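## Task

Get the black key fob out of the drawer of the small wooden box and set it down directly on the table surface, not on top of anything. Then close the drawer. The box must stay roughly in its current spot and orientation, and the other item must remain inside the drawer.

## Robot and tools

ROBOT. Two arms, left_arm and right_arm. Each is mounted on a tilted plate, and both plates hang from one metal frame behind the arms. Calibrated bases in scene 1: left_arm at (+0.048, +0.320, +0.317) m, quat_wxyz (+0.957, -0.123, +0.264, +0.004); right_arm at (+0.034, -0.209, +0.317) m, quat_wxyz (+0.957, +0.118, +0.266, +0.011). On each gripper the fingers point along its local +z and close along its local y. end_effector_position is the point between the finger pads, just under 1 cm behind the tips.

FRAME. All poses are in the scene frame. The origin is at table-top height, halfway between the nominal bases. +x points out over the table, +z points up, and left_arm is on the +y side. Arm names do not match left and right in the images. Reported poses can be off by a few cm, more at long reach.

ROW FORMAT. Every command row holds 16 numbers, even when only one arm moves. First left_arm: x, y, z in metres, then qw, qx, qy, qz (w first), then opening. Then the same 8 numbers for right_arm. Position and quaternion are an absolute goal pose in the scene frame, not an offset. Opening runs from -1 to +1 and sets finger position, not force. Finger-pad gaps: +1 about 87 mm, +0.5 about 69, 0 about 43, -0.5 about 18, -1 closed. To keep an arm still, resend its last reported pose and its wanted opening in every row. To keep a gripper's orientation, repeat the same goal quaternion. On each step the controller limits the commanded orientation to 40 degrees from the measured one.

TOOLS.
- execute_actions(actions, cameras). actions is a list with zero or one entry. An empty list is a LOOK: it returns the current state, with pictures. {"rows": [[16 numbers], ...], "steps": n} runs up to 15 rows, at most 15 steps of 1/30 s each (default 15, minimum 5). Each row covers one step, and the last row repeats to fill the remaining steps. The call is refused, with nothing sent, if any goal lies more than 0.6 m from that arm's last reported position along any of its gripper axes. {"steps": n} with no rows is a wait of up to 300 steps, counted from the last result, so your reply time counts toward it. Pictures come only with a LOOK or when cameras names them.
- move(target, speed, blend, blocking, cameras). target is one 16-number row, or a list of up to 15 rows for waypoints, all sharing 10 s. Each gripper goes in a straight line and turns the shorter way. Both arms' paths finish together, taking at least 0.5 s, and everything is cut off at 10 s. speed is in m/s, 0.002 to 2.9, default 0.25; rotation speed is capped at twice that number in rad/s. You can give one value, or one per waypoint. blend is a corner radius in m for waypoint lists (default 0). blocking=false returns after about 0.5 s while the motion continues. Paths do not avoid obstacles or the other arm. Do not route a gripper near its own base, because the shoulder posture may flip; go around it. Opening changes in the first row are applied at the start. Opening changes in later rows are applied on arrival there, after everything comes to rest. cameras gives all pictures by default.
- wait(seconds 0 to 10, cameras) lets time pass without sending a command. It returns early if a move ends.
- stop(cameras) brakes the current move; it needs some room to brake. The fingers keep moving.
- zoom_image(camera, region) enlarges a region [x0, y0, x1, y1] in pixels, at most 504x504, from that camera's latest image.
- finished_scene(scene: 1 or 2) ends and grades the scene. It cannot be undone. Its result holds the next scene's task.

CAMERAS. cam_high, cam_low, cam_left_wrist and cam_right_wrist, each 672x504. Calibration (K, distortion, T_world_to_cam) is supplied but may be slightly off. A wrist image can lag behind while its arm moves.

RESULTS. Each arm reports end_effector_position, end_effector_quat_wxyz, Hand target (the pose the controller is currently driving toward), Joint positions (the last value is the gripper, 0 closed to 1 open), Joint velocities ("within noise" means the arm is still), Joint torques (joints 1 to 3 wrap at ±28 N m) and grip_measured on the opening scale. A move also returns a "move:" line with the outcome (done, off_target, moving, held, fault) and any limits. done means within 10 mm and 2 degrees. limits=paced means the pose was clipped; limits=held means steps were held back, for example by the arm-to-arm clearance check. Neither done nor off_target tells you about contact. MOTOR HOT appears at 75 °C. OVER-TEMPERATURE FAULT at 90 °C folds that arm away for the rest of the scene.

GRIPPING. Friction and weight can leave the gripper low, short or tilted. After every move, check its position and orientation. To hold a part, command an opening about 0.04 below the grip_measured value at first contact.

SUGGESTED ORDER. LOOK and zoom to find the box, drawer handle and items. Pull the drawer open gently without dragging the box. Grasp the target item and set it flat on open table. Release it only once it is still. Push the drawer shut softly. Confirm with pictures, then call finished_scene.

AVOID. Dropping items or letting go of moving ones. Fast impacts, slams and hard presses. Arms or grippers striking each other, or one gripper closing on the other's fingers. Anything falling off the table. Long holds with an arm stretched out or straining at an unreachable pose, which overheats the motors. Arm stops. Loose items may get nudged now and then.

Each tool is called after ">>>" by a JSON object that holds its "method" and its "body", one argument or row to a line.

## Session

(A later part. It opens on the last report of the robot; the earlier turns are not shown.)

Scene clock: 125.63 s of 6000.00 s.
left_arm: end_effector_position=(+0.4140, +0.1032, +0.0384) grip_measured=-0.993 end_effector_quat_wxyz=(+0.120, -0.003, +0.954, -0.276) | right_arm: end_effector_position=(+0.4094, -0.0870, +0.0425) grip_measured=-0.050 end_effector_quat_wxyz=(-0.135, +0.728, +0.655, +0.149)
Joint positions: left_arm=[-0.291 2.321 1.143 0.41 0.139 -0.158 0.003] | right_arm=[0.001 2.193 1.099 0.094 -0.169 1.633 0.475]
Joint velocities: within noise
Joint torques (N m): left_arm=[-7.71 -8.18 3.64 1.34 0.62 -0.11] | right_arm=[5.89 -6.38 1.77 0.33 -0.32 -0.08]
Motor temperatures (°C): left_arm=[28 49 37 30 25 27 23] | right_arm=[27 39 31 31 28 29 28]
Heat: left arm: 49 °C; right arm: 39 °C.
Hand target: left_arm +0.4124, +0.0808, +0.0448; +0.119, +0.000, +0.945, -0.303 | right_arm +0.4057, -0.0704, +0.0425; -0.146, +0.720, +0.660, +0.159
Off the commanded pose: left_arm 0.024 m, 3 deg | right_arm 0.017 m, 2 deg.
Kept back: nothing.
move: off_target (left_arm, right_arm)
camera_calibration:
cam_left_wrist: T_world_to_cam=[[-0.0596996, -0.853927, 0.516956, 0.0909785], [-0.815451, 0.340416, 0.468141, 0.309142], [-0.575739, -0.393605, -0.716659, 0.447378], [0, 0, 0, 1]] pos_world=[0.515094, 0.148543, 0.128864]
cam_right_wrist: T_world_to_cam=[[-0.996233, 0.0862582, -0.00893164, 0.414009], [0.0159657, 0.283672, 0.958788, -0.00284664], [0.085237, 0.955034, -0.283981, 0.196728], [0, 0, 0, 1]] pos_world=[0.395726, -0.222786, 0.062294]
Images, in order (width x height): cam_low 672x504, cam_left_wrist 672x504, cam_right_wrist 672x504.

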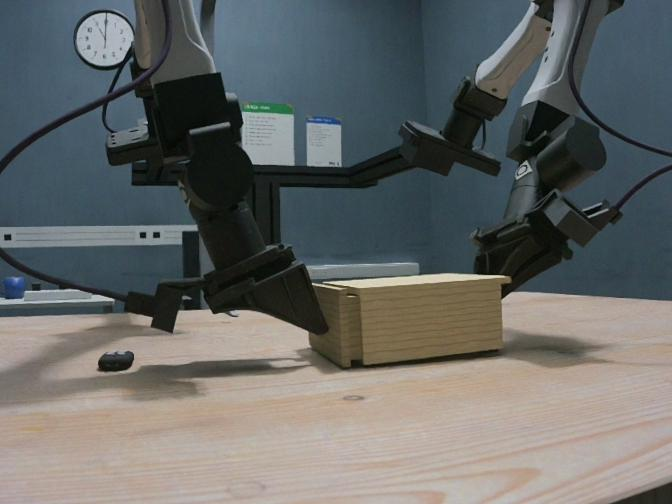

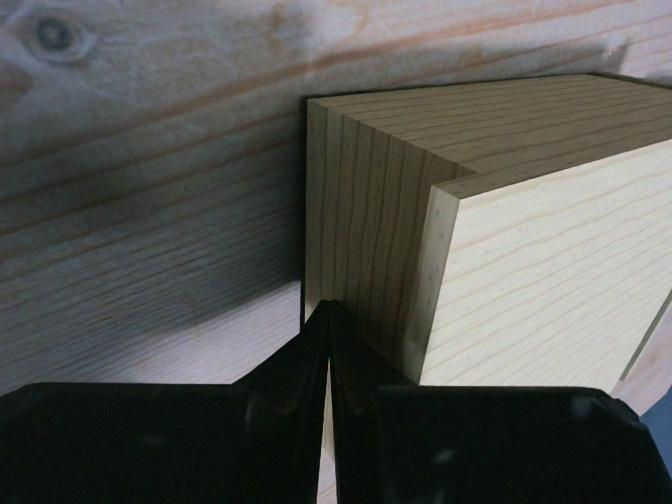

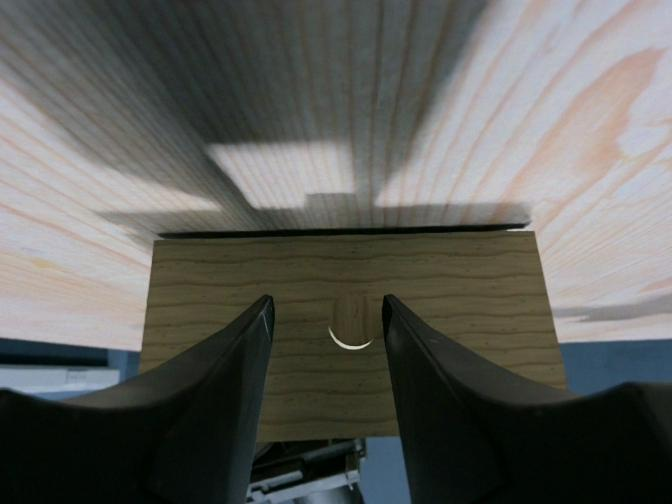

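>>> {"method": "move", "body": {
  "target": [0.413,0.064,0.047,0.1196,-0.0006,0.9454,-0.3033,-1,0.400,-0.045,0.044,-0.1462,0.7198,0.6596,0.1596,-0.05],
  "speed": 0.05,
  "cameras": ["cam_low","cam_right_wrist","cam_left_wrist"]
}}

>>> {"method": "zoom_image", "body": {
  "camera": "cam_low",
  "region": [220, 220, 560, 400]
}}

Scene clock: 126.87 s of 6000.00 s.
left_arm: end_effector_position=(+0.4182, +0.1008, +0.0378) grip_measured=-0.993 end_effector_quat_wxyz=(+0.124, -0.006, +0.959, -0.256) | right_arm: end_effector_position=(+0.4096, -0.0791, +0.0381) grip_measured=-0.050 end_effector_quat_wxyz=(-0.108, +0.736, +0.655, +0.132)
Joint positions: left_arm=[-0.313 2.324 1.16 0.399 0.079 -0.172 0.003] | right_arm=[0.047 2.199 1.086 0.132 -0.081 1.68 0.475]
Joint velocities: within noise
Joint torques (N m): left_arm=[-9.22 -7.72 3.92 1.42 0.83 -0.21] | right_arm=[7.91 -6 1.07 0.33 -0.79 -0.03]
Motor temperatures (°C): left_arm=[28 49 37 30 25 27 23] | right_arm=[27 39 31 31 28 29 28]
Heat: left arm: 49 °C; right arm: 39 °C.
Hand target: left_arm +0.4117, +0.0661, +0.0486; +0.118, +0.000, +0.946, -0.302 | right_arm +0.3988, -0.0467, +0.0451; -0.147, +0.720, +0.660, +0.158
Off the commanded pose: left_arm 0.038 m, 6 deg | right_arm 0.036 m, 6 deg.
Kept back: nothing.
move: off_target (left_arm, right_arm)
camera_calibration:
cam_left_wrist: T_world_to_cam=[[-0.0510219, -0.875213, 0.48104, 0.0893684], [-0.821976, 0.310375, 0.477518, 0.319058], [-0.567232, -0.371039, -0.73524, 0.443351], [0, 0, 0, 1]] pos_world=[0.518301, 0.143689, 0.130623]
cam_right_wrist: T_world_to_cam=[[-0.9948, 0.0992914, -0.0226539, 0.41441], [0.0128442, 0.342983, 0.939254, 0.0057577], [0.10103, 0.934079, -0.342475, 0.182082], [0, 0, 0, 1]] pos_world=[0.393786, -0.213201, 0.0663387]
Images, in order (width x height): cam_low 672x504, cam_left_wrist 672x504, cam_right_wrist 672x504.

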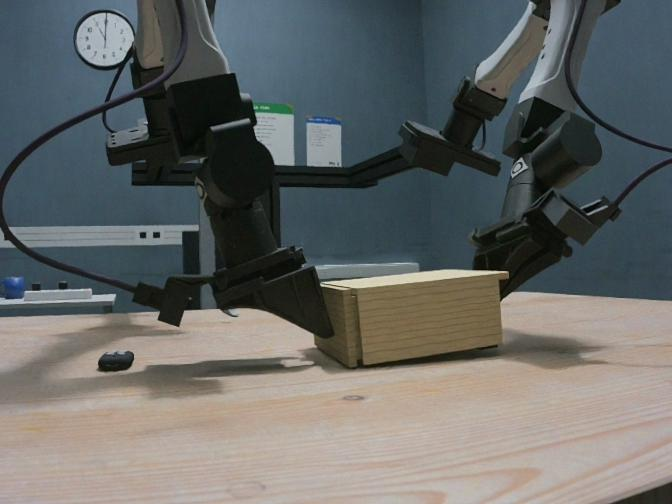

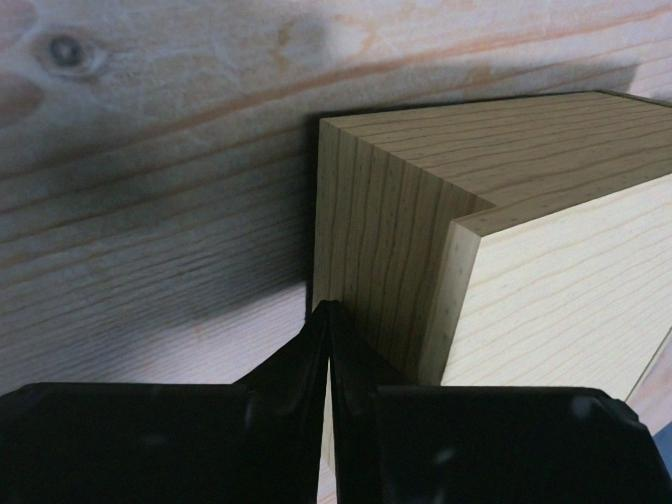

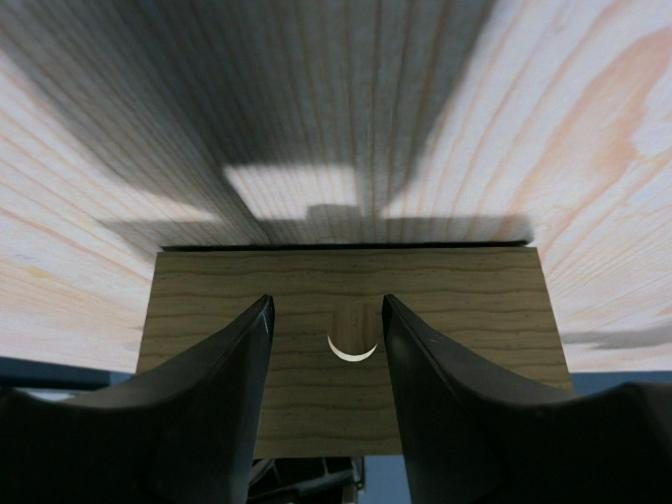

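Scaled by 1.482 from the camera's 672x504 image, which has a finer 960x720 frame.

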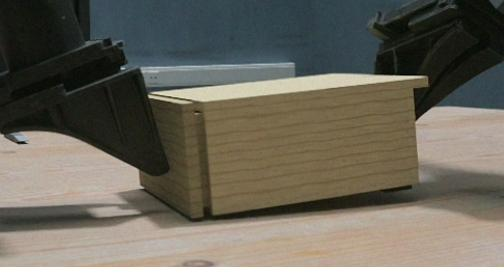

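>>> {"method": "zoom_image", "body": {
  "camera": "cam_low",
  "region": [300, 260, 400, 375]
}}

>>> {"method": "zoom_image", "body": {
  "camera": "cam_low",
  "region": [420, 260, 520, 375]
}}

Scaled by 4.383 from the camera's 672x504 image, which has a finer 960x720 frame.

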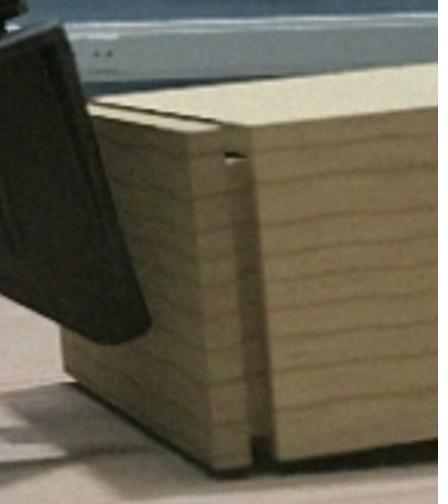

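Scaled by 4.383 from the camera's 672x504 image, which has a finer 960x720 frame.

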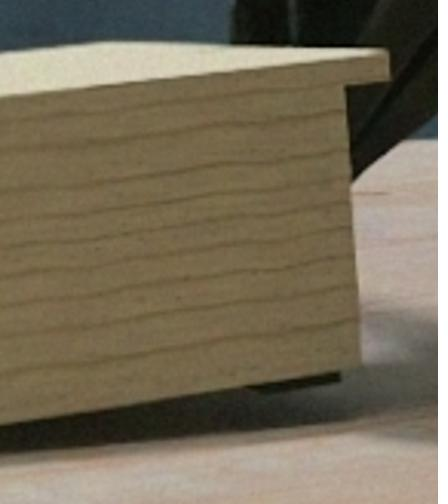

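>>> {"method": "move", "body": {
  "target": [
    [0.413,0.080,0.030,0.1196,-0.0006,0.9454,-0.3033,-1,0.400,-0.055,0.044,-0.1462,0.7198,0.6596,0.1596,-0.05]
  ],
  "speed": 0.03,
  "cameras": ["cam_low","cam_right_wrist","cam_left_wrist"]
}}

>>> {"method": "zoom_image", "body": {
  "camera": "cam_low",
  "region": [300, 260, 400, 375]
}}

>>> {"method": "zoom_image", "body": {
  "camera": "cam_low",
  "region": [420, 260, 520, 375]
}}

Scene clock: 128.77 s of 6000.00 s.
left_arm: end_effector_position=(+0.4187, +0.1037, +0.0264) grip_measured=-0.993 end_effector_quat_wxyz=(+0.125, -0.007, +0.958, -0.258) | right_arm: end_effector_position=(+0.4097, -0.0782, +0.0387) grip_measured=-0.050 end_effector_quat_wxyz=(-0.110, +0.735, +0.655, +0.134)
Joint positions: left_arm=[-0.295 2.36 1.181 0.415 0.096 -0.161 0.003] | right_arm=[0.047 2.199 1.086 0.133 -0.087 1.68 0.475]
Joint velocities: within noise
Joint torques (N m): left_arm=[-6.32 -7.64 3.08 1.45 1.02 -0.01] | right_arm=[5.59 -6.72 0.79 0.3 -0.93 -0.21]
Motor temperatures (°C): left_arm=[29 48 37 30 25 27 23] | right_arm=[27 38 31 31 28 29 28]
Heat: left arm: 48 °C; right arm: 38 °C.
Hand target: left_arm +0.4123, +0.0812, +0.0311; +0.119, +0.000, +0.946, -0.302 | right_arm +0.3996, -0.0560, +0.0446; -0.146, +0.720, +0.660, +0.158
Off the commanded pose: left_arm 0.025 m, 6 deg | right_arm 0.026 m, 5 deg.
Kept back: nothing.
move: off_target (left_arm, right_arm)
camera_calibration:
cam_left_wrist: T_world_to_cam=[[-0.0501094, -0.873536, 0.484173, 0.0968018], [-0.8229, 0.31083, 0.475627, 0.324375], [-0.565973, -0.374593, -0.734408, 0.436104], [0, 0, 0, 1]] pos_world=[0.518601, 0.147096, 0.119128]
cam_right_wrist: T_world_to_cam=[[-0.99485, 0.0988096, -0.022567, 0.414333], [0.0121371, 0.337196, 0.941356, 0.00464819], [0.100625, 0.936235, -0.336659, 0.181464], [0, 0, 0, 1]] pos_world=[0.393883, -0.212401, 0.0660662]
Images, in order (width x height): cam_low 672x504, cam_left_wrist 672x504, cam_right_wrist 672x504.

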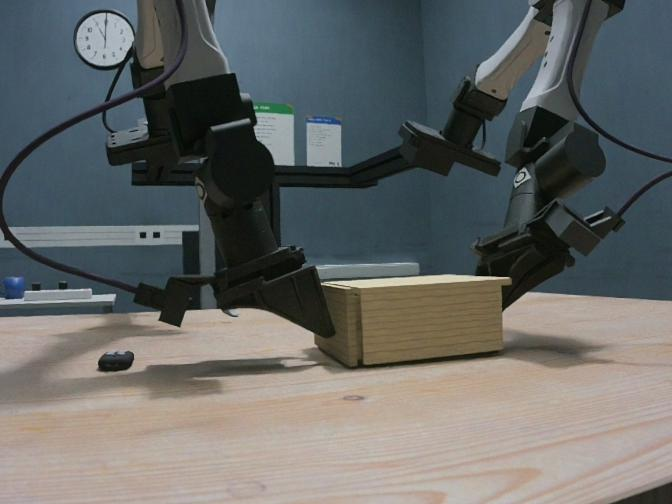

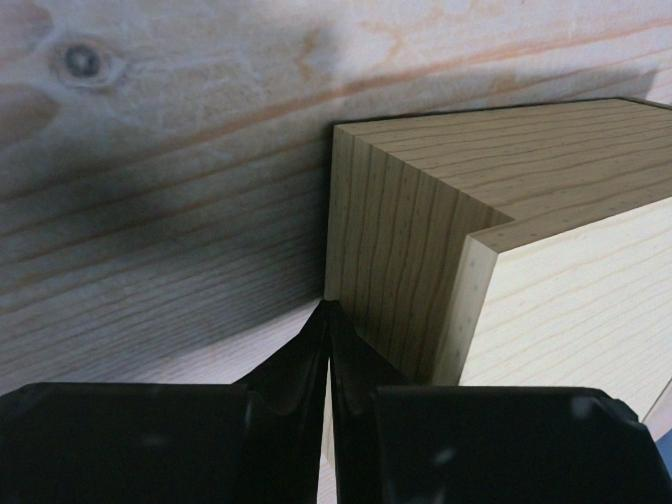

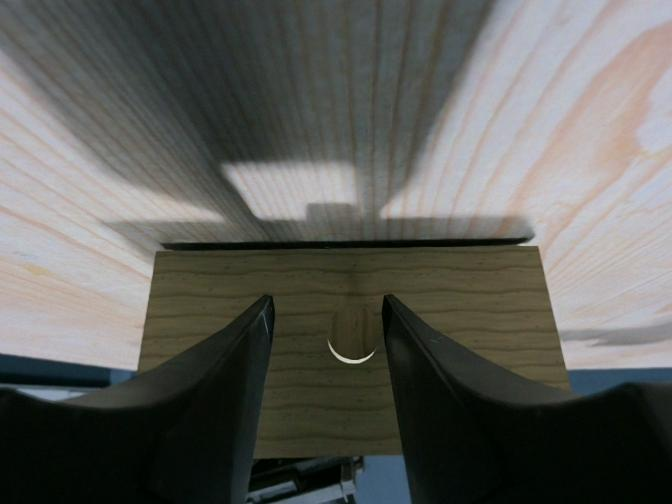

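Scaled by 4.383 from the camera's 672x504 image, which has a finer 960x720 frame.

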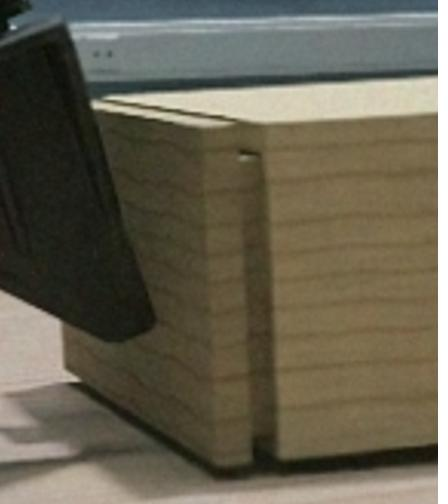

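Scaled by 4.383 from the camera's 672x504 image, which has a finer 960x720 frame.

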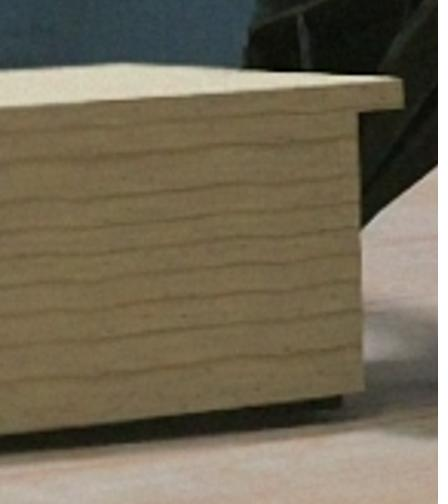

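>>> {"method": "move", "body": {
  "target": [
    [0.413,0.064,0.030,0.1196,-0.0006,0.9454,-0.3033,-1,0.400,-0.035,0.048,-0.1462,0.7198,0.6596,0.1596,-0.05]
  ],
  "speed": 0.04,
  "cameras": ["cam_low","cam_right_wrist","cam_left_wrist"]
}}

>>> {"method": "zoom_image", "body": {
  "camera": "cam_low",
  "region": [300, 260, 400, 375]
}}

>>> {"method": "zoom_image", "body": {
  "camera": "cam_low",
  "region": [420, 260, 520, 375]
}}

Scene clock: 130.07 s of 6000.00 s.
left_arm: end_effector_position=(+0.4205, +0.1015, +0.0213) grip_measured=-0.993 end_effector_quat_wxyz=(+0.126, -0.007, +0.958, -0.256) | right_arm: end_effector_position=(+0.4097, -0.0774, +0.0371) grip_measured=-0.050 end_effector_quat_wxyz=(-0.098, +0.738, +0.656, +0.123)
Joint positions: left_arm=[-0.295 2.381 1.204 0.416 0.092 -0.161 0.003] | right_arm=[0.064 2.199 1.086 0.133 -0.043 1.695 0.475]
Joint velocities: within noise
Joint torques (N m): left_arm=[-9.4 -7.71 3.44 1.42 0.84 -0.2] | right_arm=[9.01 -6.46 0.91 0.36 -1.05 0.1]
Motor temperatures (°C): left_arm=[29 48 37 30 25 27 23] | right_arm=[27 38 31 31 28 29 28]
Heat: left arm: 48 °C; right arm: 38 °C.
Hand target: left_arm +0.4116, +0.0661, +0.0315; +0.118, +0.000, +0.946, -0.302 | right_arm +0.3985, -0.0376, +0.0493; -0.147, +0.720, +0.660, +0.157
Off the commanded pose: left_arm 0.039 m, 6 deg | right_arm 0.045 m, 7 deg.
Kept back: nothing.
move: off_target (left_arm, right_arm)
camera_calibration:
cam_left_wrist: T_world_to_cam=[[-0.0500719, -0.874856, 0.481788, 0.0976924], [-0.823838, 0.308885, 0.475269, 0.32963], [-0.564609, -0.373118, -0.736206, 0.431885], [0, 0, 0, 1]] pos_world=[0.5203, 0.144793, 0.114226]
cam_right_wrist: T_world_to_cam=[[-0.994567, 0.101213, -0.0243476, 0.414445], [0.0148368, 0.369318, 0.929184, 0.00777647], [0.103037, 0.923775, -0.368813, 0.17936], [0, 0, 0, 1]] pos_world=[0.393597, -0.210507, 0.0690152]
Images, in order (width x height): cam_low 672x504, cam_left_wrist 672x504, cam_right_wrist 672x504.

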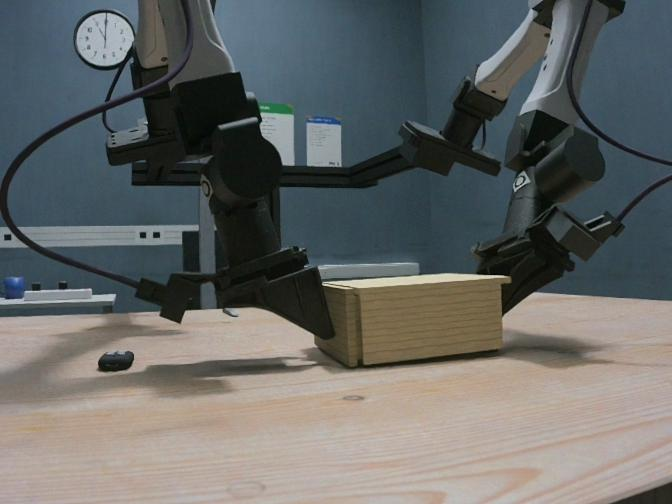

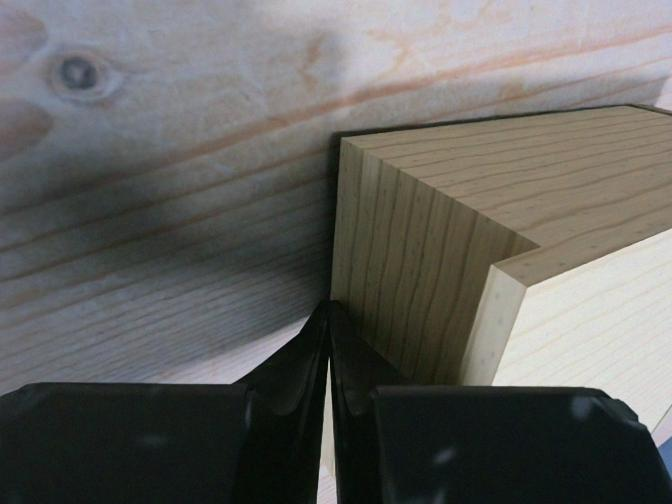

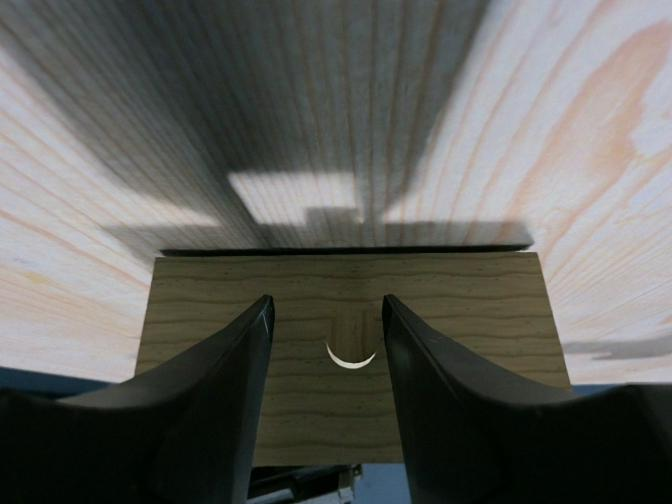

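Scaled by 4.383 from the camera's 672x504 image, which has a finer 960x720 frame.

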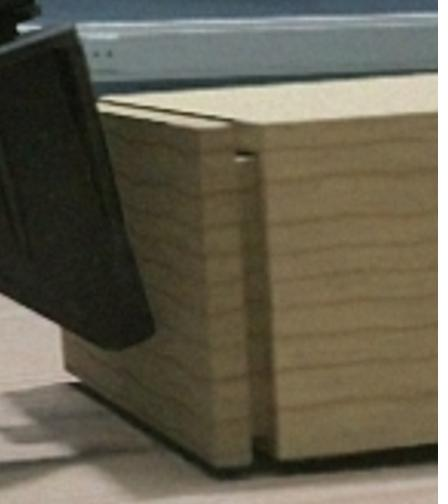

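Scaled by 4.383 from the camera's 672x504 image, which has a finer 960x720 frame.

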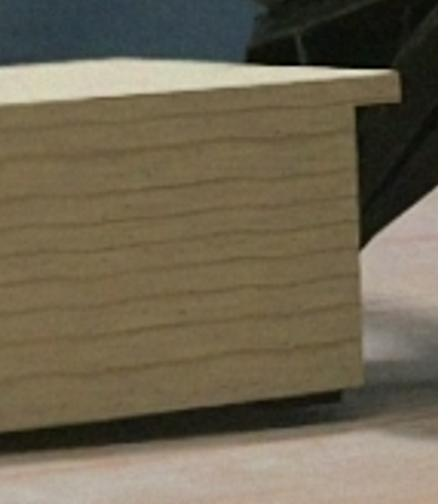

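>>> {"method": "move", "body": {
  "target": [
    [0.413,0.066,0.030,0.1196,-0.0006,0.9454,-0.3033,-1,0.400,-0.068,0.044,-0.1462,0.7198,0.6596,0.1596,-0.05]
  ],
  "speed": 0.05,
  "cameras": ["cam_low","cam_right_wrist"]
}}

>>> {"method": "zoom_image", "body": {
  "camera": "cam_low",
  "region": [300, 240, 520, 380]
}}

Scene clock: 131.50 s of 6000.00 s.
left_arm: end_effector_position=(+0.4188, +0.0972, +0.0215) grip_measured=-0.993 end_effector_quat_wxyz=(+0.125, -0.006, +0.958, -0.259) | right_arm: end_effector_position=(+0.4063, -0.0836, +0.0375) grip_measured=-0.050 end_effector_quat_wxyz=(-0.114, +0.734, +0.656, +0.137)
Joint positions: left_arm=[-0.303 2.387 1.206 0.418 0.092 -0.166 0.003] | right_arm=[0.028 2.199 1.076 0.139 -0.107 1.661 0.475]
Joint velocities: within noise
Joint torques (N m): left_arm=[-8.38 -8.2 3.18 1.39 0.87 -0.14] | right_arm=[4.11 -7.39 1.16 0.14 -0.87 -0.3]
Motor temperatures (°C): left_arm=[29 49 37 30 25 27 23] | right_arm=[27 38 30 31 28 29 28]
Heat: left arm: 49 °C; right arm: 38 °C.
Hand target: left_arm +0.4120, +0.0675, +0.0312; +0.119, +0.000, +0.946, -0.302 | right_arm +0.4000, -0.0685, +0.0443; -0.145, +0.720, +0.659, +0.159
Off the commanded pose: left_arm 0.033 m, 5 deg | right_arm 0.018 m, 5 deg.
Kept back: nothing.
move: off_target (left_arm, right_arm)
camera_calibration:
cam_right_wrist: T_world_to_cam=[[-0.995253, 0.0950749, -0.0207792, 0.411366], [0.0116414, 0.32829, 0.944505, 0.00696877], [0.0966204, 0.93978, -0.327839, 0.188018], [0, 0, 0, 1]] pos_world=[0.391166, -0.218094, 0.0636054]
Images, in order (width x height): cam_low 672x504, cam_right_wrist 672x504.

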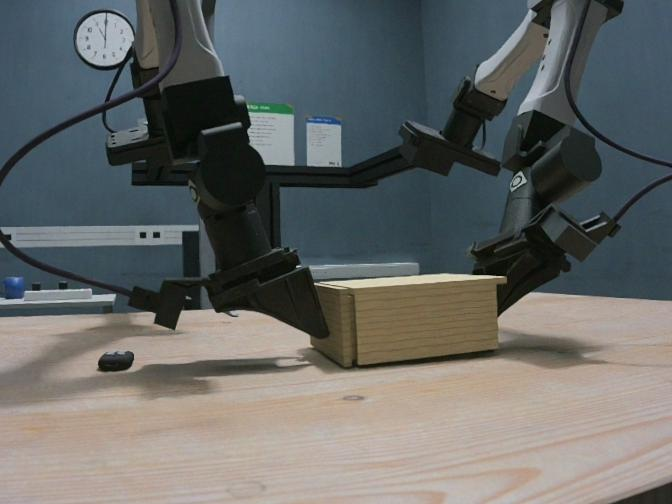

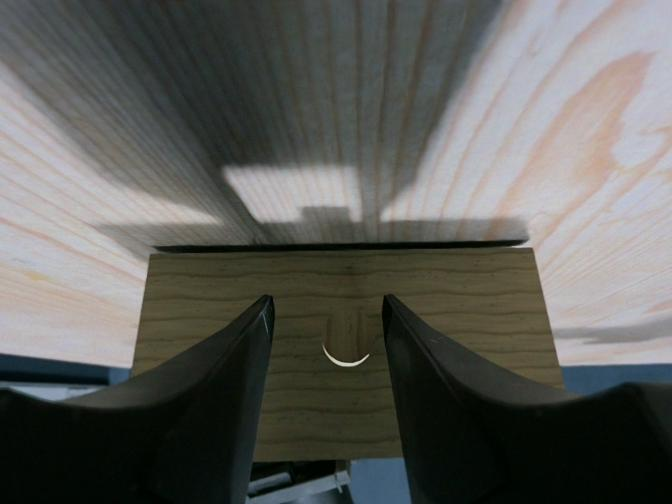

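Scaled by 2.291 from the camera's 672x504 image, which has a finer 960x720 frame.

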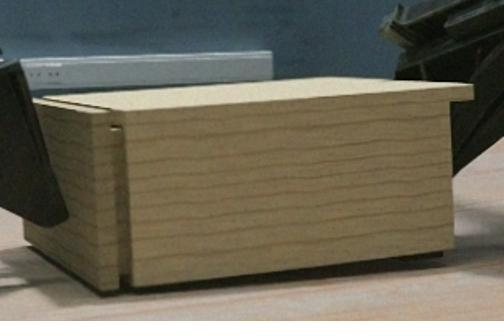

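>>> {"method": "move", "body": {
  "target": [
    [0.413,0.076,0.028,0.1196,-0.0006,0.9454,-0.3033,-1,0.402,-0.075,0.044,-0.1462,0.7198,0.6596,0.1596,-0.05],
    [0.413,0.100,0.026,0.1196,-0.0006,0.9454,-0.3033,-1,0.402,-0.082,0.044,-0.1462,0.7198,0.6596,0.1596,-0.05]
  ],
  "speed": [0.05,0.05],
  "cameras": ["cam_low","cam_right_wrist"]
}}

>>> {"method": "zoom_image", "body": {
  "camera": "cam_low",
  "region": [300, 240, 520, 380]
}}

Scene clock: 132.87 s of 6000.00 s.
left_arm: end_effector_position=(+0.4087, +0.1003, +0.0215) grip_measured=-0.993 end_effector_quat_wxyz=(+0.113, -0.003, +0.950, -0.290) | right_arm: end_effector_position=(+0.4040, -0.0843, +0.0407) grip_measured=-0.050 end_effector_quat_wxyz=(-0.134, +0.726, +0.657, +0.153)
Joint positions: left_arm=[-0.272 2.387 1.18 0.428 0.182 -0.149 0.003] | right_arm=[0.004 2.199 1.076 0.13 -0.173 1.63 0.475]
Joint velocities: within noise
Joint torques (N m): left_arm=[-3.99 -10.51 1.37 1.31 0.57 0.28] | right_arm=[2.77 -8.08 1.55 0.03 -0.46 -0.28]
Motor temperatures (°C): left_arm=[29 49 37 30 25 27 23] | right_arm=[27 39 30 31 28 29 28]
Heat: left arm: 49 °C; right arm: 39 °C.
Hand target: left_arm +0.4130, +0.1000, +0.0260; +0.120, -0.001, +0.945, -0.303 | right_arm +0.4020, -0.0820, +0.0440; -0.146, +0.720, +0.660, +0.160
Off the commanded pose: left_arm 0.006 m, 2 deg | right_arm 0.004 m, 2 deg.
Kept back: nothing.
move: done
camera_calibration:
cam_right_wrist: T_world_to_cam=[[-0.996461, 0.0825223, -0.0159941, 0.408359], [0.00766953, 0.278738, 0.960336, 0.00104389], [0.0837073, 0.956815, -0.278385, 0.194699], [0, 0, 0, 1]] pos_world=[0.390608, -0.22028, 0.0597301]
Images, in order (width x height): cam_low 672x504, cam_right_wrist 672x504.

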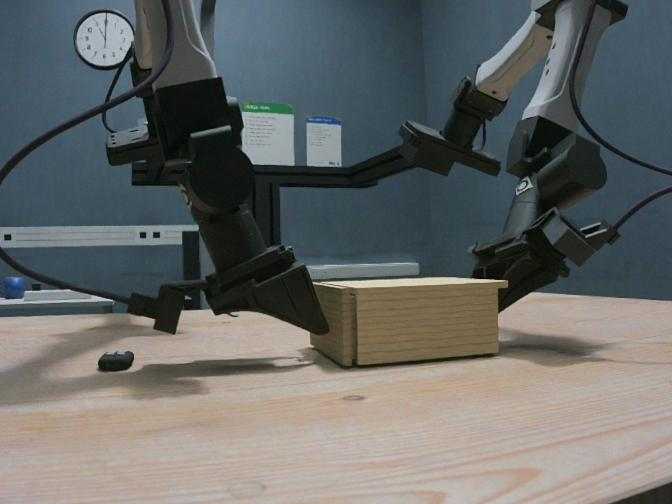

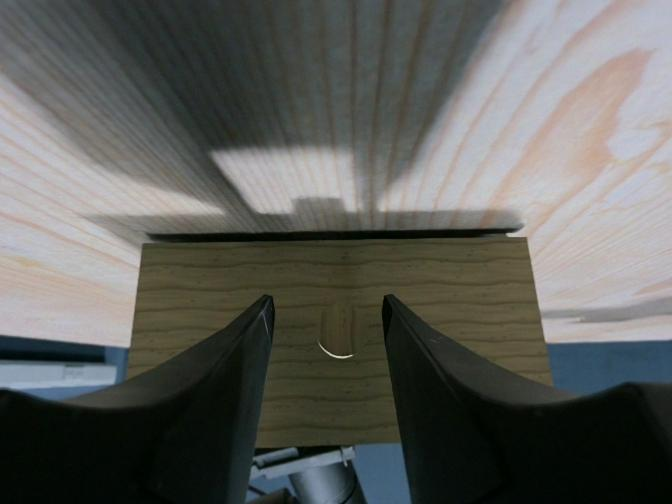

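Scaled by 2.291 from the camera's 672x504 image, which has a finer 960x720 frame.

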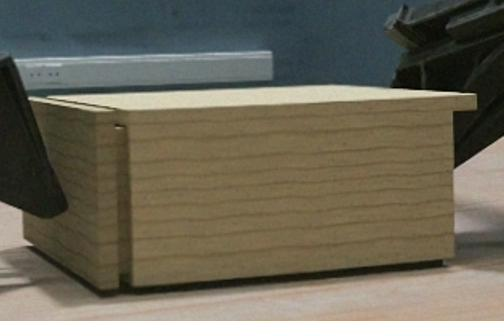

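>>> {"method": "move", "body": {
  "target": [
    [0.413,0.150,0.036,0.1196,-0.0006,0.9454,-0.3033,-1,0.402,-0.135,0.046,-0.1462,0.7198,0.6596,0.1596,-0.05],
    [0.36,0.190,0.18,0.1294,0.0184,0.9754,-0.1778,-1,0.402,-0.125,0.13,-0.1462,0.7198,0.6596,0.1596,-0.05],
    [0.25,0.22,0.25,0.1294,0.0184,0.9754,-0.1778,-1,0.40,-0.085,0.19,0.1390,0.0432,0.9893,-0.0061,-0.05]
  ],
  "speed": [0.15,0.35,0.6],
  "blend": [0.02,0.03,0]
}}

>>> {"method": "zoom_image", "body": {
  "camera": "cam_low",
  "region": [300, 240, 520, 380]
}}

>>> {"method": "zoom_image", "body": {
  "camera": "cam_right_wrist",
  "region": [180, 0, 360, 300]
}}

Scene clock: 136.30 s of 6000.00 s.
left_arm: end_effector_position=(+0.2528, +0.2168, +0.2507) grip_measured=-0.993 end_effector_quat_wxyz=(+0.129, +0.020, +0.974, -0.186) | right_arm: end_effector_position=(+0.3874, -0.0847, +0.1772) grip_measured=-0.050 end_effector_quat_wxyz=(+0.112, +0.036, +0.993, -0.011)
Joint positions: left_arm=[-0.547 0.921 0.308 -0.2 -0.216 -0.271 0.003] | right_arm=[0.465 1.753 0.991 -0.184 0.554 0.359 0.475]
Joint velocities: within noise
Joint torques (N m): left_arm=[-1.58 -3.34 4.46 1.14 0.01 0.11] | right_arm=[5.29 -10.37 3.96 0.72 0.25 -0.23]
Motor temperatures (°C): left_arm=[29 49 37 30 25 27 23] | right_arm=[27 39 30 31 28 29 28]
Heat: left arm: 49 °C; right arm: 39 °C.
Hand target: left_arm +0.2502, +0.2199, +0.2499; +0.129, +0.018, +0.975, -0.178 | right_arm +0.3998, -0.0850, +0.1898; +0.139, +0.043, +0.989, -0.006
Off the commanded pose: left_arm 0.004 m, 1 deg | right_arm 0.018 m, 3 deg.
Kept back: nothing.
move: off_target (right_arm)
camera_calibration:
cam_left_wrist: T_world_to_cam=[[-0.0861017, -0.934397, 0.345671, 0.135666], [-0.822111, 0.262625, 0.505136, 0.0488715], [-0.562779, -0.240687, -0.790791, 0.533564], [0, 0, 0, 1]] pos_world=[0.352137, 0.242352, 0.350355]
cam_right_wrist: T_world_to_cam=[[-0.0539157, -0.9984, 0.0170659, -0.0685215], [-0.792102, 0.0531691, 0.608068, 0.223253], [-0.608003, 0.0192665, -0.793701, 0.514255], [0, 0, 0, 1]] pos_world=[0.485813, -0.0901899, 0.273581]

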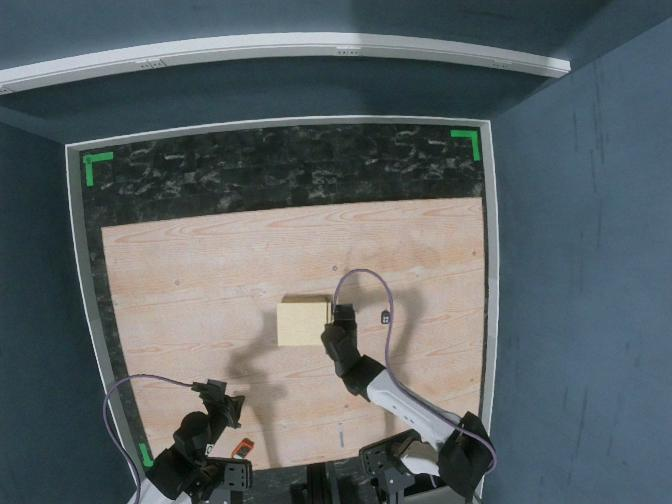

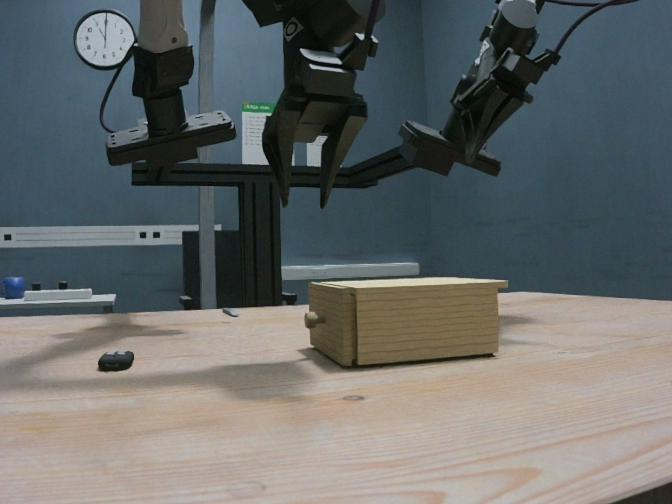

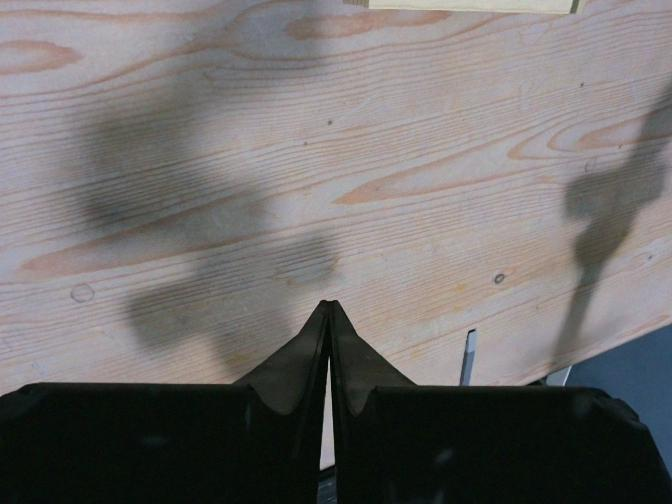

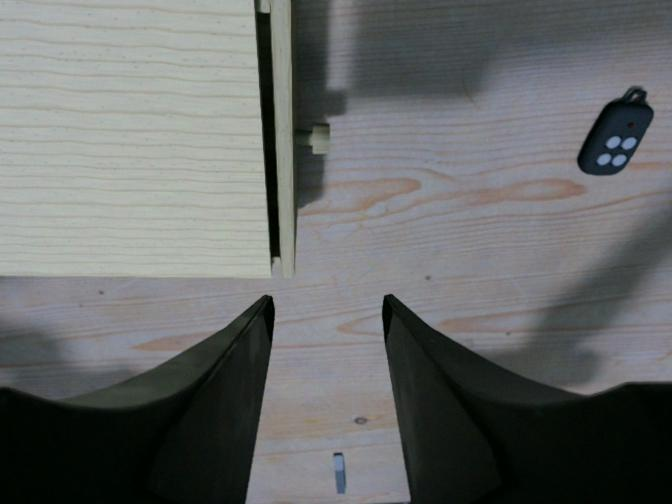

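Scaled by 2.291 from the camera's 672x504 image, which has a finer 960x720 frame.

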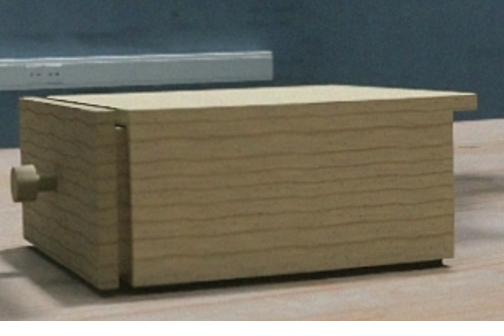

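Scaled by 1.680 from the camera's 672x504 image, which has a finer 960x720 frame.

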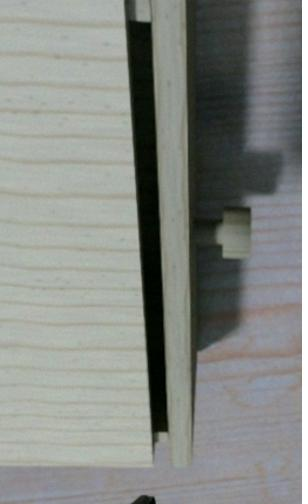

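>>> {"method": "move", "body": {
  "target": [
    [0.36,0.190,0.16,0.1294,0.0184,0.9754,-0.1778,-1,0.402,-0.130,0.13,-0.1462,0.7198,0.6596,0.1596,-0.05],
    [0.410,0.140,0.050,0.1196,-0.0006,0.9454,-0.3033,-1,0.404,-0.130,0.050,-0.1462,0.7198,0.6596,0.1596,-0.05],
    [0.408,0.108,0.048,0.1196,-0.0006,0.9454,-0.3033,-1,0.404,-0.095,0.051,-0.1462,0.7198,0.6596,0.1596,-0.05]
  ],
  "speed": [0.5,0.2,0.1],
  "blend": [0.03,0.01,0],
  "cameras": ["cam_low","cam_right_wrist","cam_left_wrist"]
}}

>>> {"method": "zoom_image", "body": {
  "camera": "cam_low",
  "region": [240, 240, 560, 380]
}}

Scene clock: 142.80 s of 6000.00 s.
left_arm: end_effector_position=(+0.4061, +0.1099, +0.0521) grip_measured=-0.993 end_effector_quat_wxyz=(+0.116, +0.002, +0.946, -0.304) | right_arm: end_effector_position=(+0.4039, -0.0951, +0.0576) grip_measured=-0.050 end_effector_quat_wxyz=(-0.152, +0.716, +0.661, +0.165)
Joint positions: left_arm=[-0.267 2.267 1.079 0.417 0.215 -0.138 0.003] | right_arm=[-0.032 2.141 1.063 0.065 -0.234 1.579 0.475]
Joint velocities: within noise
Joint torques (N m): left_arm=[-4.4 -8.1 2.88 1.37 0.28 0.15] | right_arm=[3.21 -6.63 2.25 0.31 -0.05 -0.05]
Motor temperatures (°C): left_arm=[28 47 37 30 25 27 23] | right_arm=[27 39 30 31 28 29 28]
Heat: left arm: 47 °C; right arm: 39 °C.
Hand target: left_arm +0.4078, +0.1081, +0.0480; +0.119, -0.001, +0.945, -0.303 | right_arm +0.4038, -0.0950, +0.0512; -0.146, +0.720, +0.660, +0.160
Off the commanded pose: left_arm 0.005 m, 1 deg | right_arm 0.007 m, 1 deg.
Kept back: nothing.
move: done
camera_calibration:
cam_left_wrist: T_world_to_cam=[[-0.0750413, -0.822839, 0.563298, 0.0895492], [-0.807324, 0.381707, 0.45003, 0.287195], [-0.585317, -0.420993, -0.692942, 0.460944], [0, 0, 0, 1]] pos_world=[0.508378, 0.158115, 0.139718]
cam_right_wrist: T_world_to_cam=[[-0.998056, 0.0613471, -0.0109649, 0.407858], [0.00401314, 0.23885, 0.971048, -0.0151262], [0.06219, 0.969117, -0.238632, 0.217261], [0, 0, 0, 1]] pos_world=[0.393614, -0.231959, 0.0710059]
Images, in order (width x height): cam_low 672x504, cam_left_wrist 672x504, cam_right_wrist 672x504.

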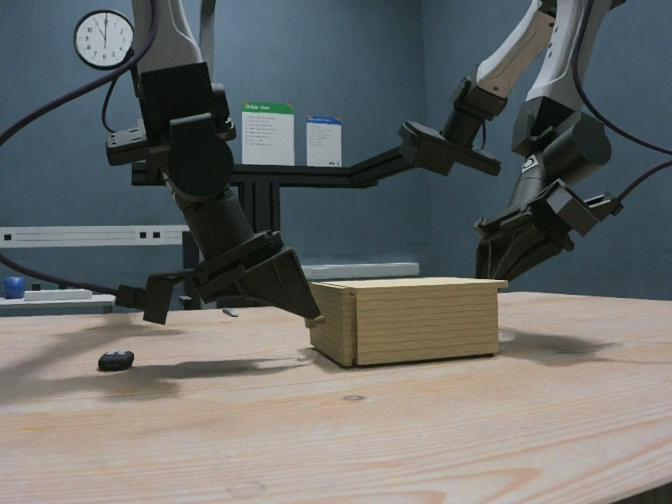

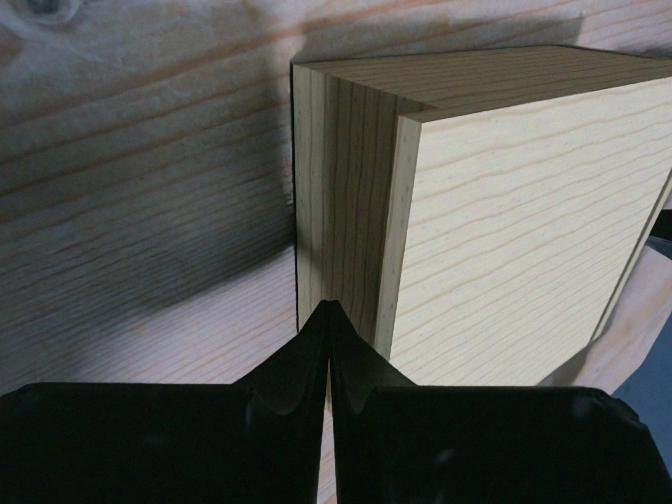

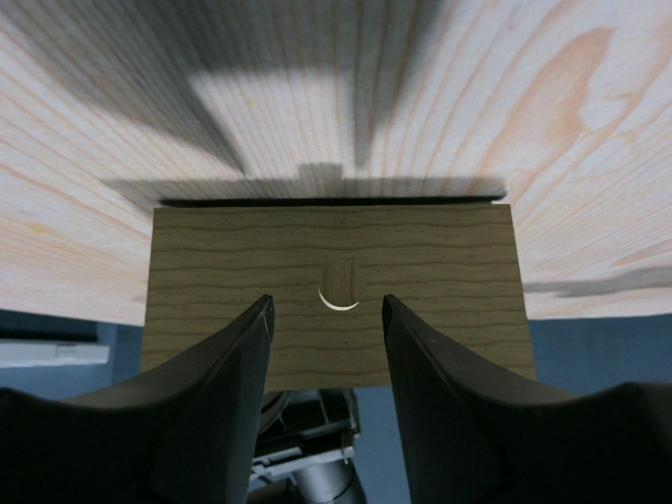

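Scaled by 1.575 from the camera's 672x504 image, which has a finer 960x720 frame.

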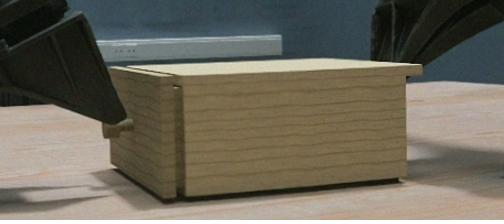

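>>> {"method": "move", "body": {
  "target": [
    [0.407,0.096,0.043,0.1196,-0.0006,0.9454,-0.3033,-1,0.404,-0.078,0.043,-0.1462,0.7198,0.6596,0.1596,-0.05],
    [0.400,0.066,0.056,0.1196,-0.0006,0.9454,-0.3033,-1,0.401,-0.045,0.054,-0.1462,0.7198,0.6596,0.1596,-0.05]
  ],
  "speed": [0.08,0.05],
  "cameras": ["cam_low","cam_right_wrist","cam_left_wrist"]
}}

>>> {"method": "zoom_image", "body": {
  "camera": "cam_low",
  "region": [240, 240, 560, 380]
}}

Scene clock: 144.50 s of 6000.00 s.
left_arm: end_effector_position=(+0.4069, +0.1029, +0.0422) grip_measured=-0.993 end_effector_quat_wxyz=(+0.124, -0.007, +0.960, -0.251) | right_arm: end_effector_position=(+0.4017, -0.0814, +0.0406) grip_measured=-0.050 end_effector_quat_wxyz=(-0.113, +0.738, +0.655, +0.119)
Joint positions: left_arm=[-0.323 2.301 1.102 0.431 0.062 -0.178 0.003] | right_arm=[0.048 2.183 1.069 0.107 -0.069 1.687 0.475]
Joint velocities: within noise
Joint torques (N m): left_arm=[-9.26 -8.53 2.4 1.47 0.95 -0.23] | right_arm=[8.4 -7.47 1.06 0.37 -0.93 -0.03]
Motor temperatures (°C): left_arm=[29 47 37 30 25 27 23] | right_arm=[27 39 30 30 28 29 28]
Heat: left arm: 47 °C; right arm: 39 °C.
Hand target: left_arm +0.3989, +0.0681, +0.0571; +0.118, +0.000, +0.946, -0.302 | right_arm +0.3997, -0.0468, +0.0548; -0.147, +0.720, +0.660, +0.158
Off the commanded pose: left_arm 0.040 m, 6 deg | right_arm 0.039 m, 6 deg.
Kept back: nothing.
move: off_target (left_arm, right_arm)
camera_calibration:
cam_left_wrist: T_world_to_cam=[[-0.0487308, -0.880313, 0.471883, 0.0885314], [-0.821603, 0.303984, 0.482247, 0.307365], [-0.567974, -0.3642, -0.738082, 0.440618], [0, 0, 0, 1]] pos_world=[0.507105, 0.144975, 0.13521]
cam_right_wrist: T_world_to_cam=[[-0.995158, 0.0982451, 0.00284417, 0.405949], [0.0375783, 0.353586, 0.934647, -0.00456351], [0.0908188, 0.930229, -0.355565, 0.190201], [0, 0, 0, 1]] pos_world=[0.386881, -0.2152, 0.0707397]
Images, in order (width x height): cam_low 672x504, cam_left_wrist 672x504, cam_right_wrist 672x504.

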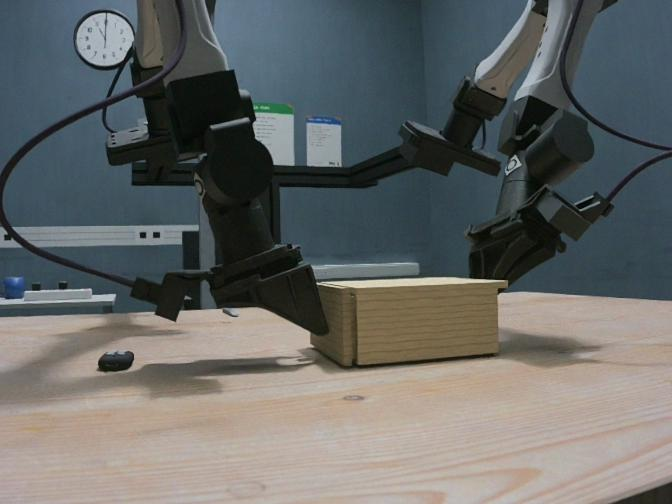

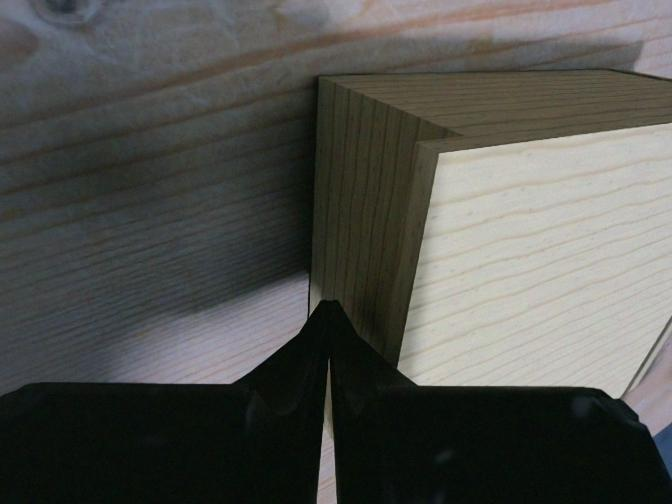

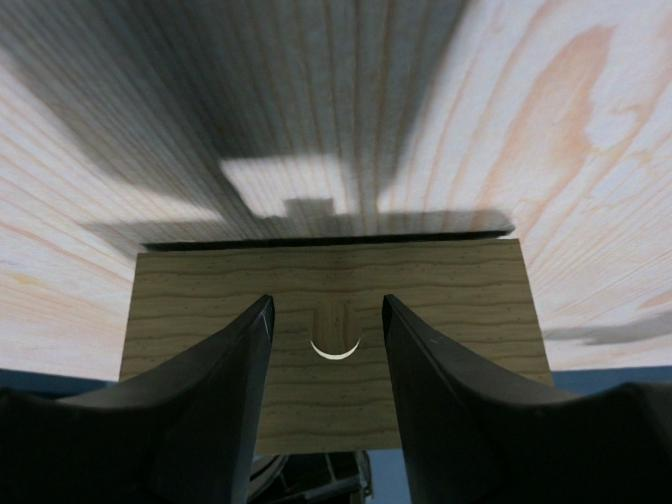

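Scaled by 1.575 from the camera's 672x504 image, which has a finer 960x720 frame.

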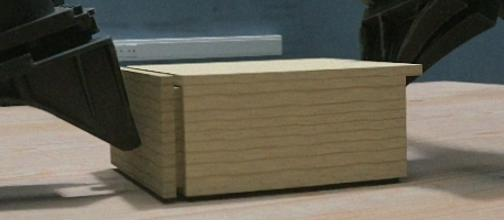

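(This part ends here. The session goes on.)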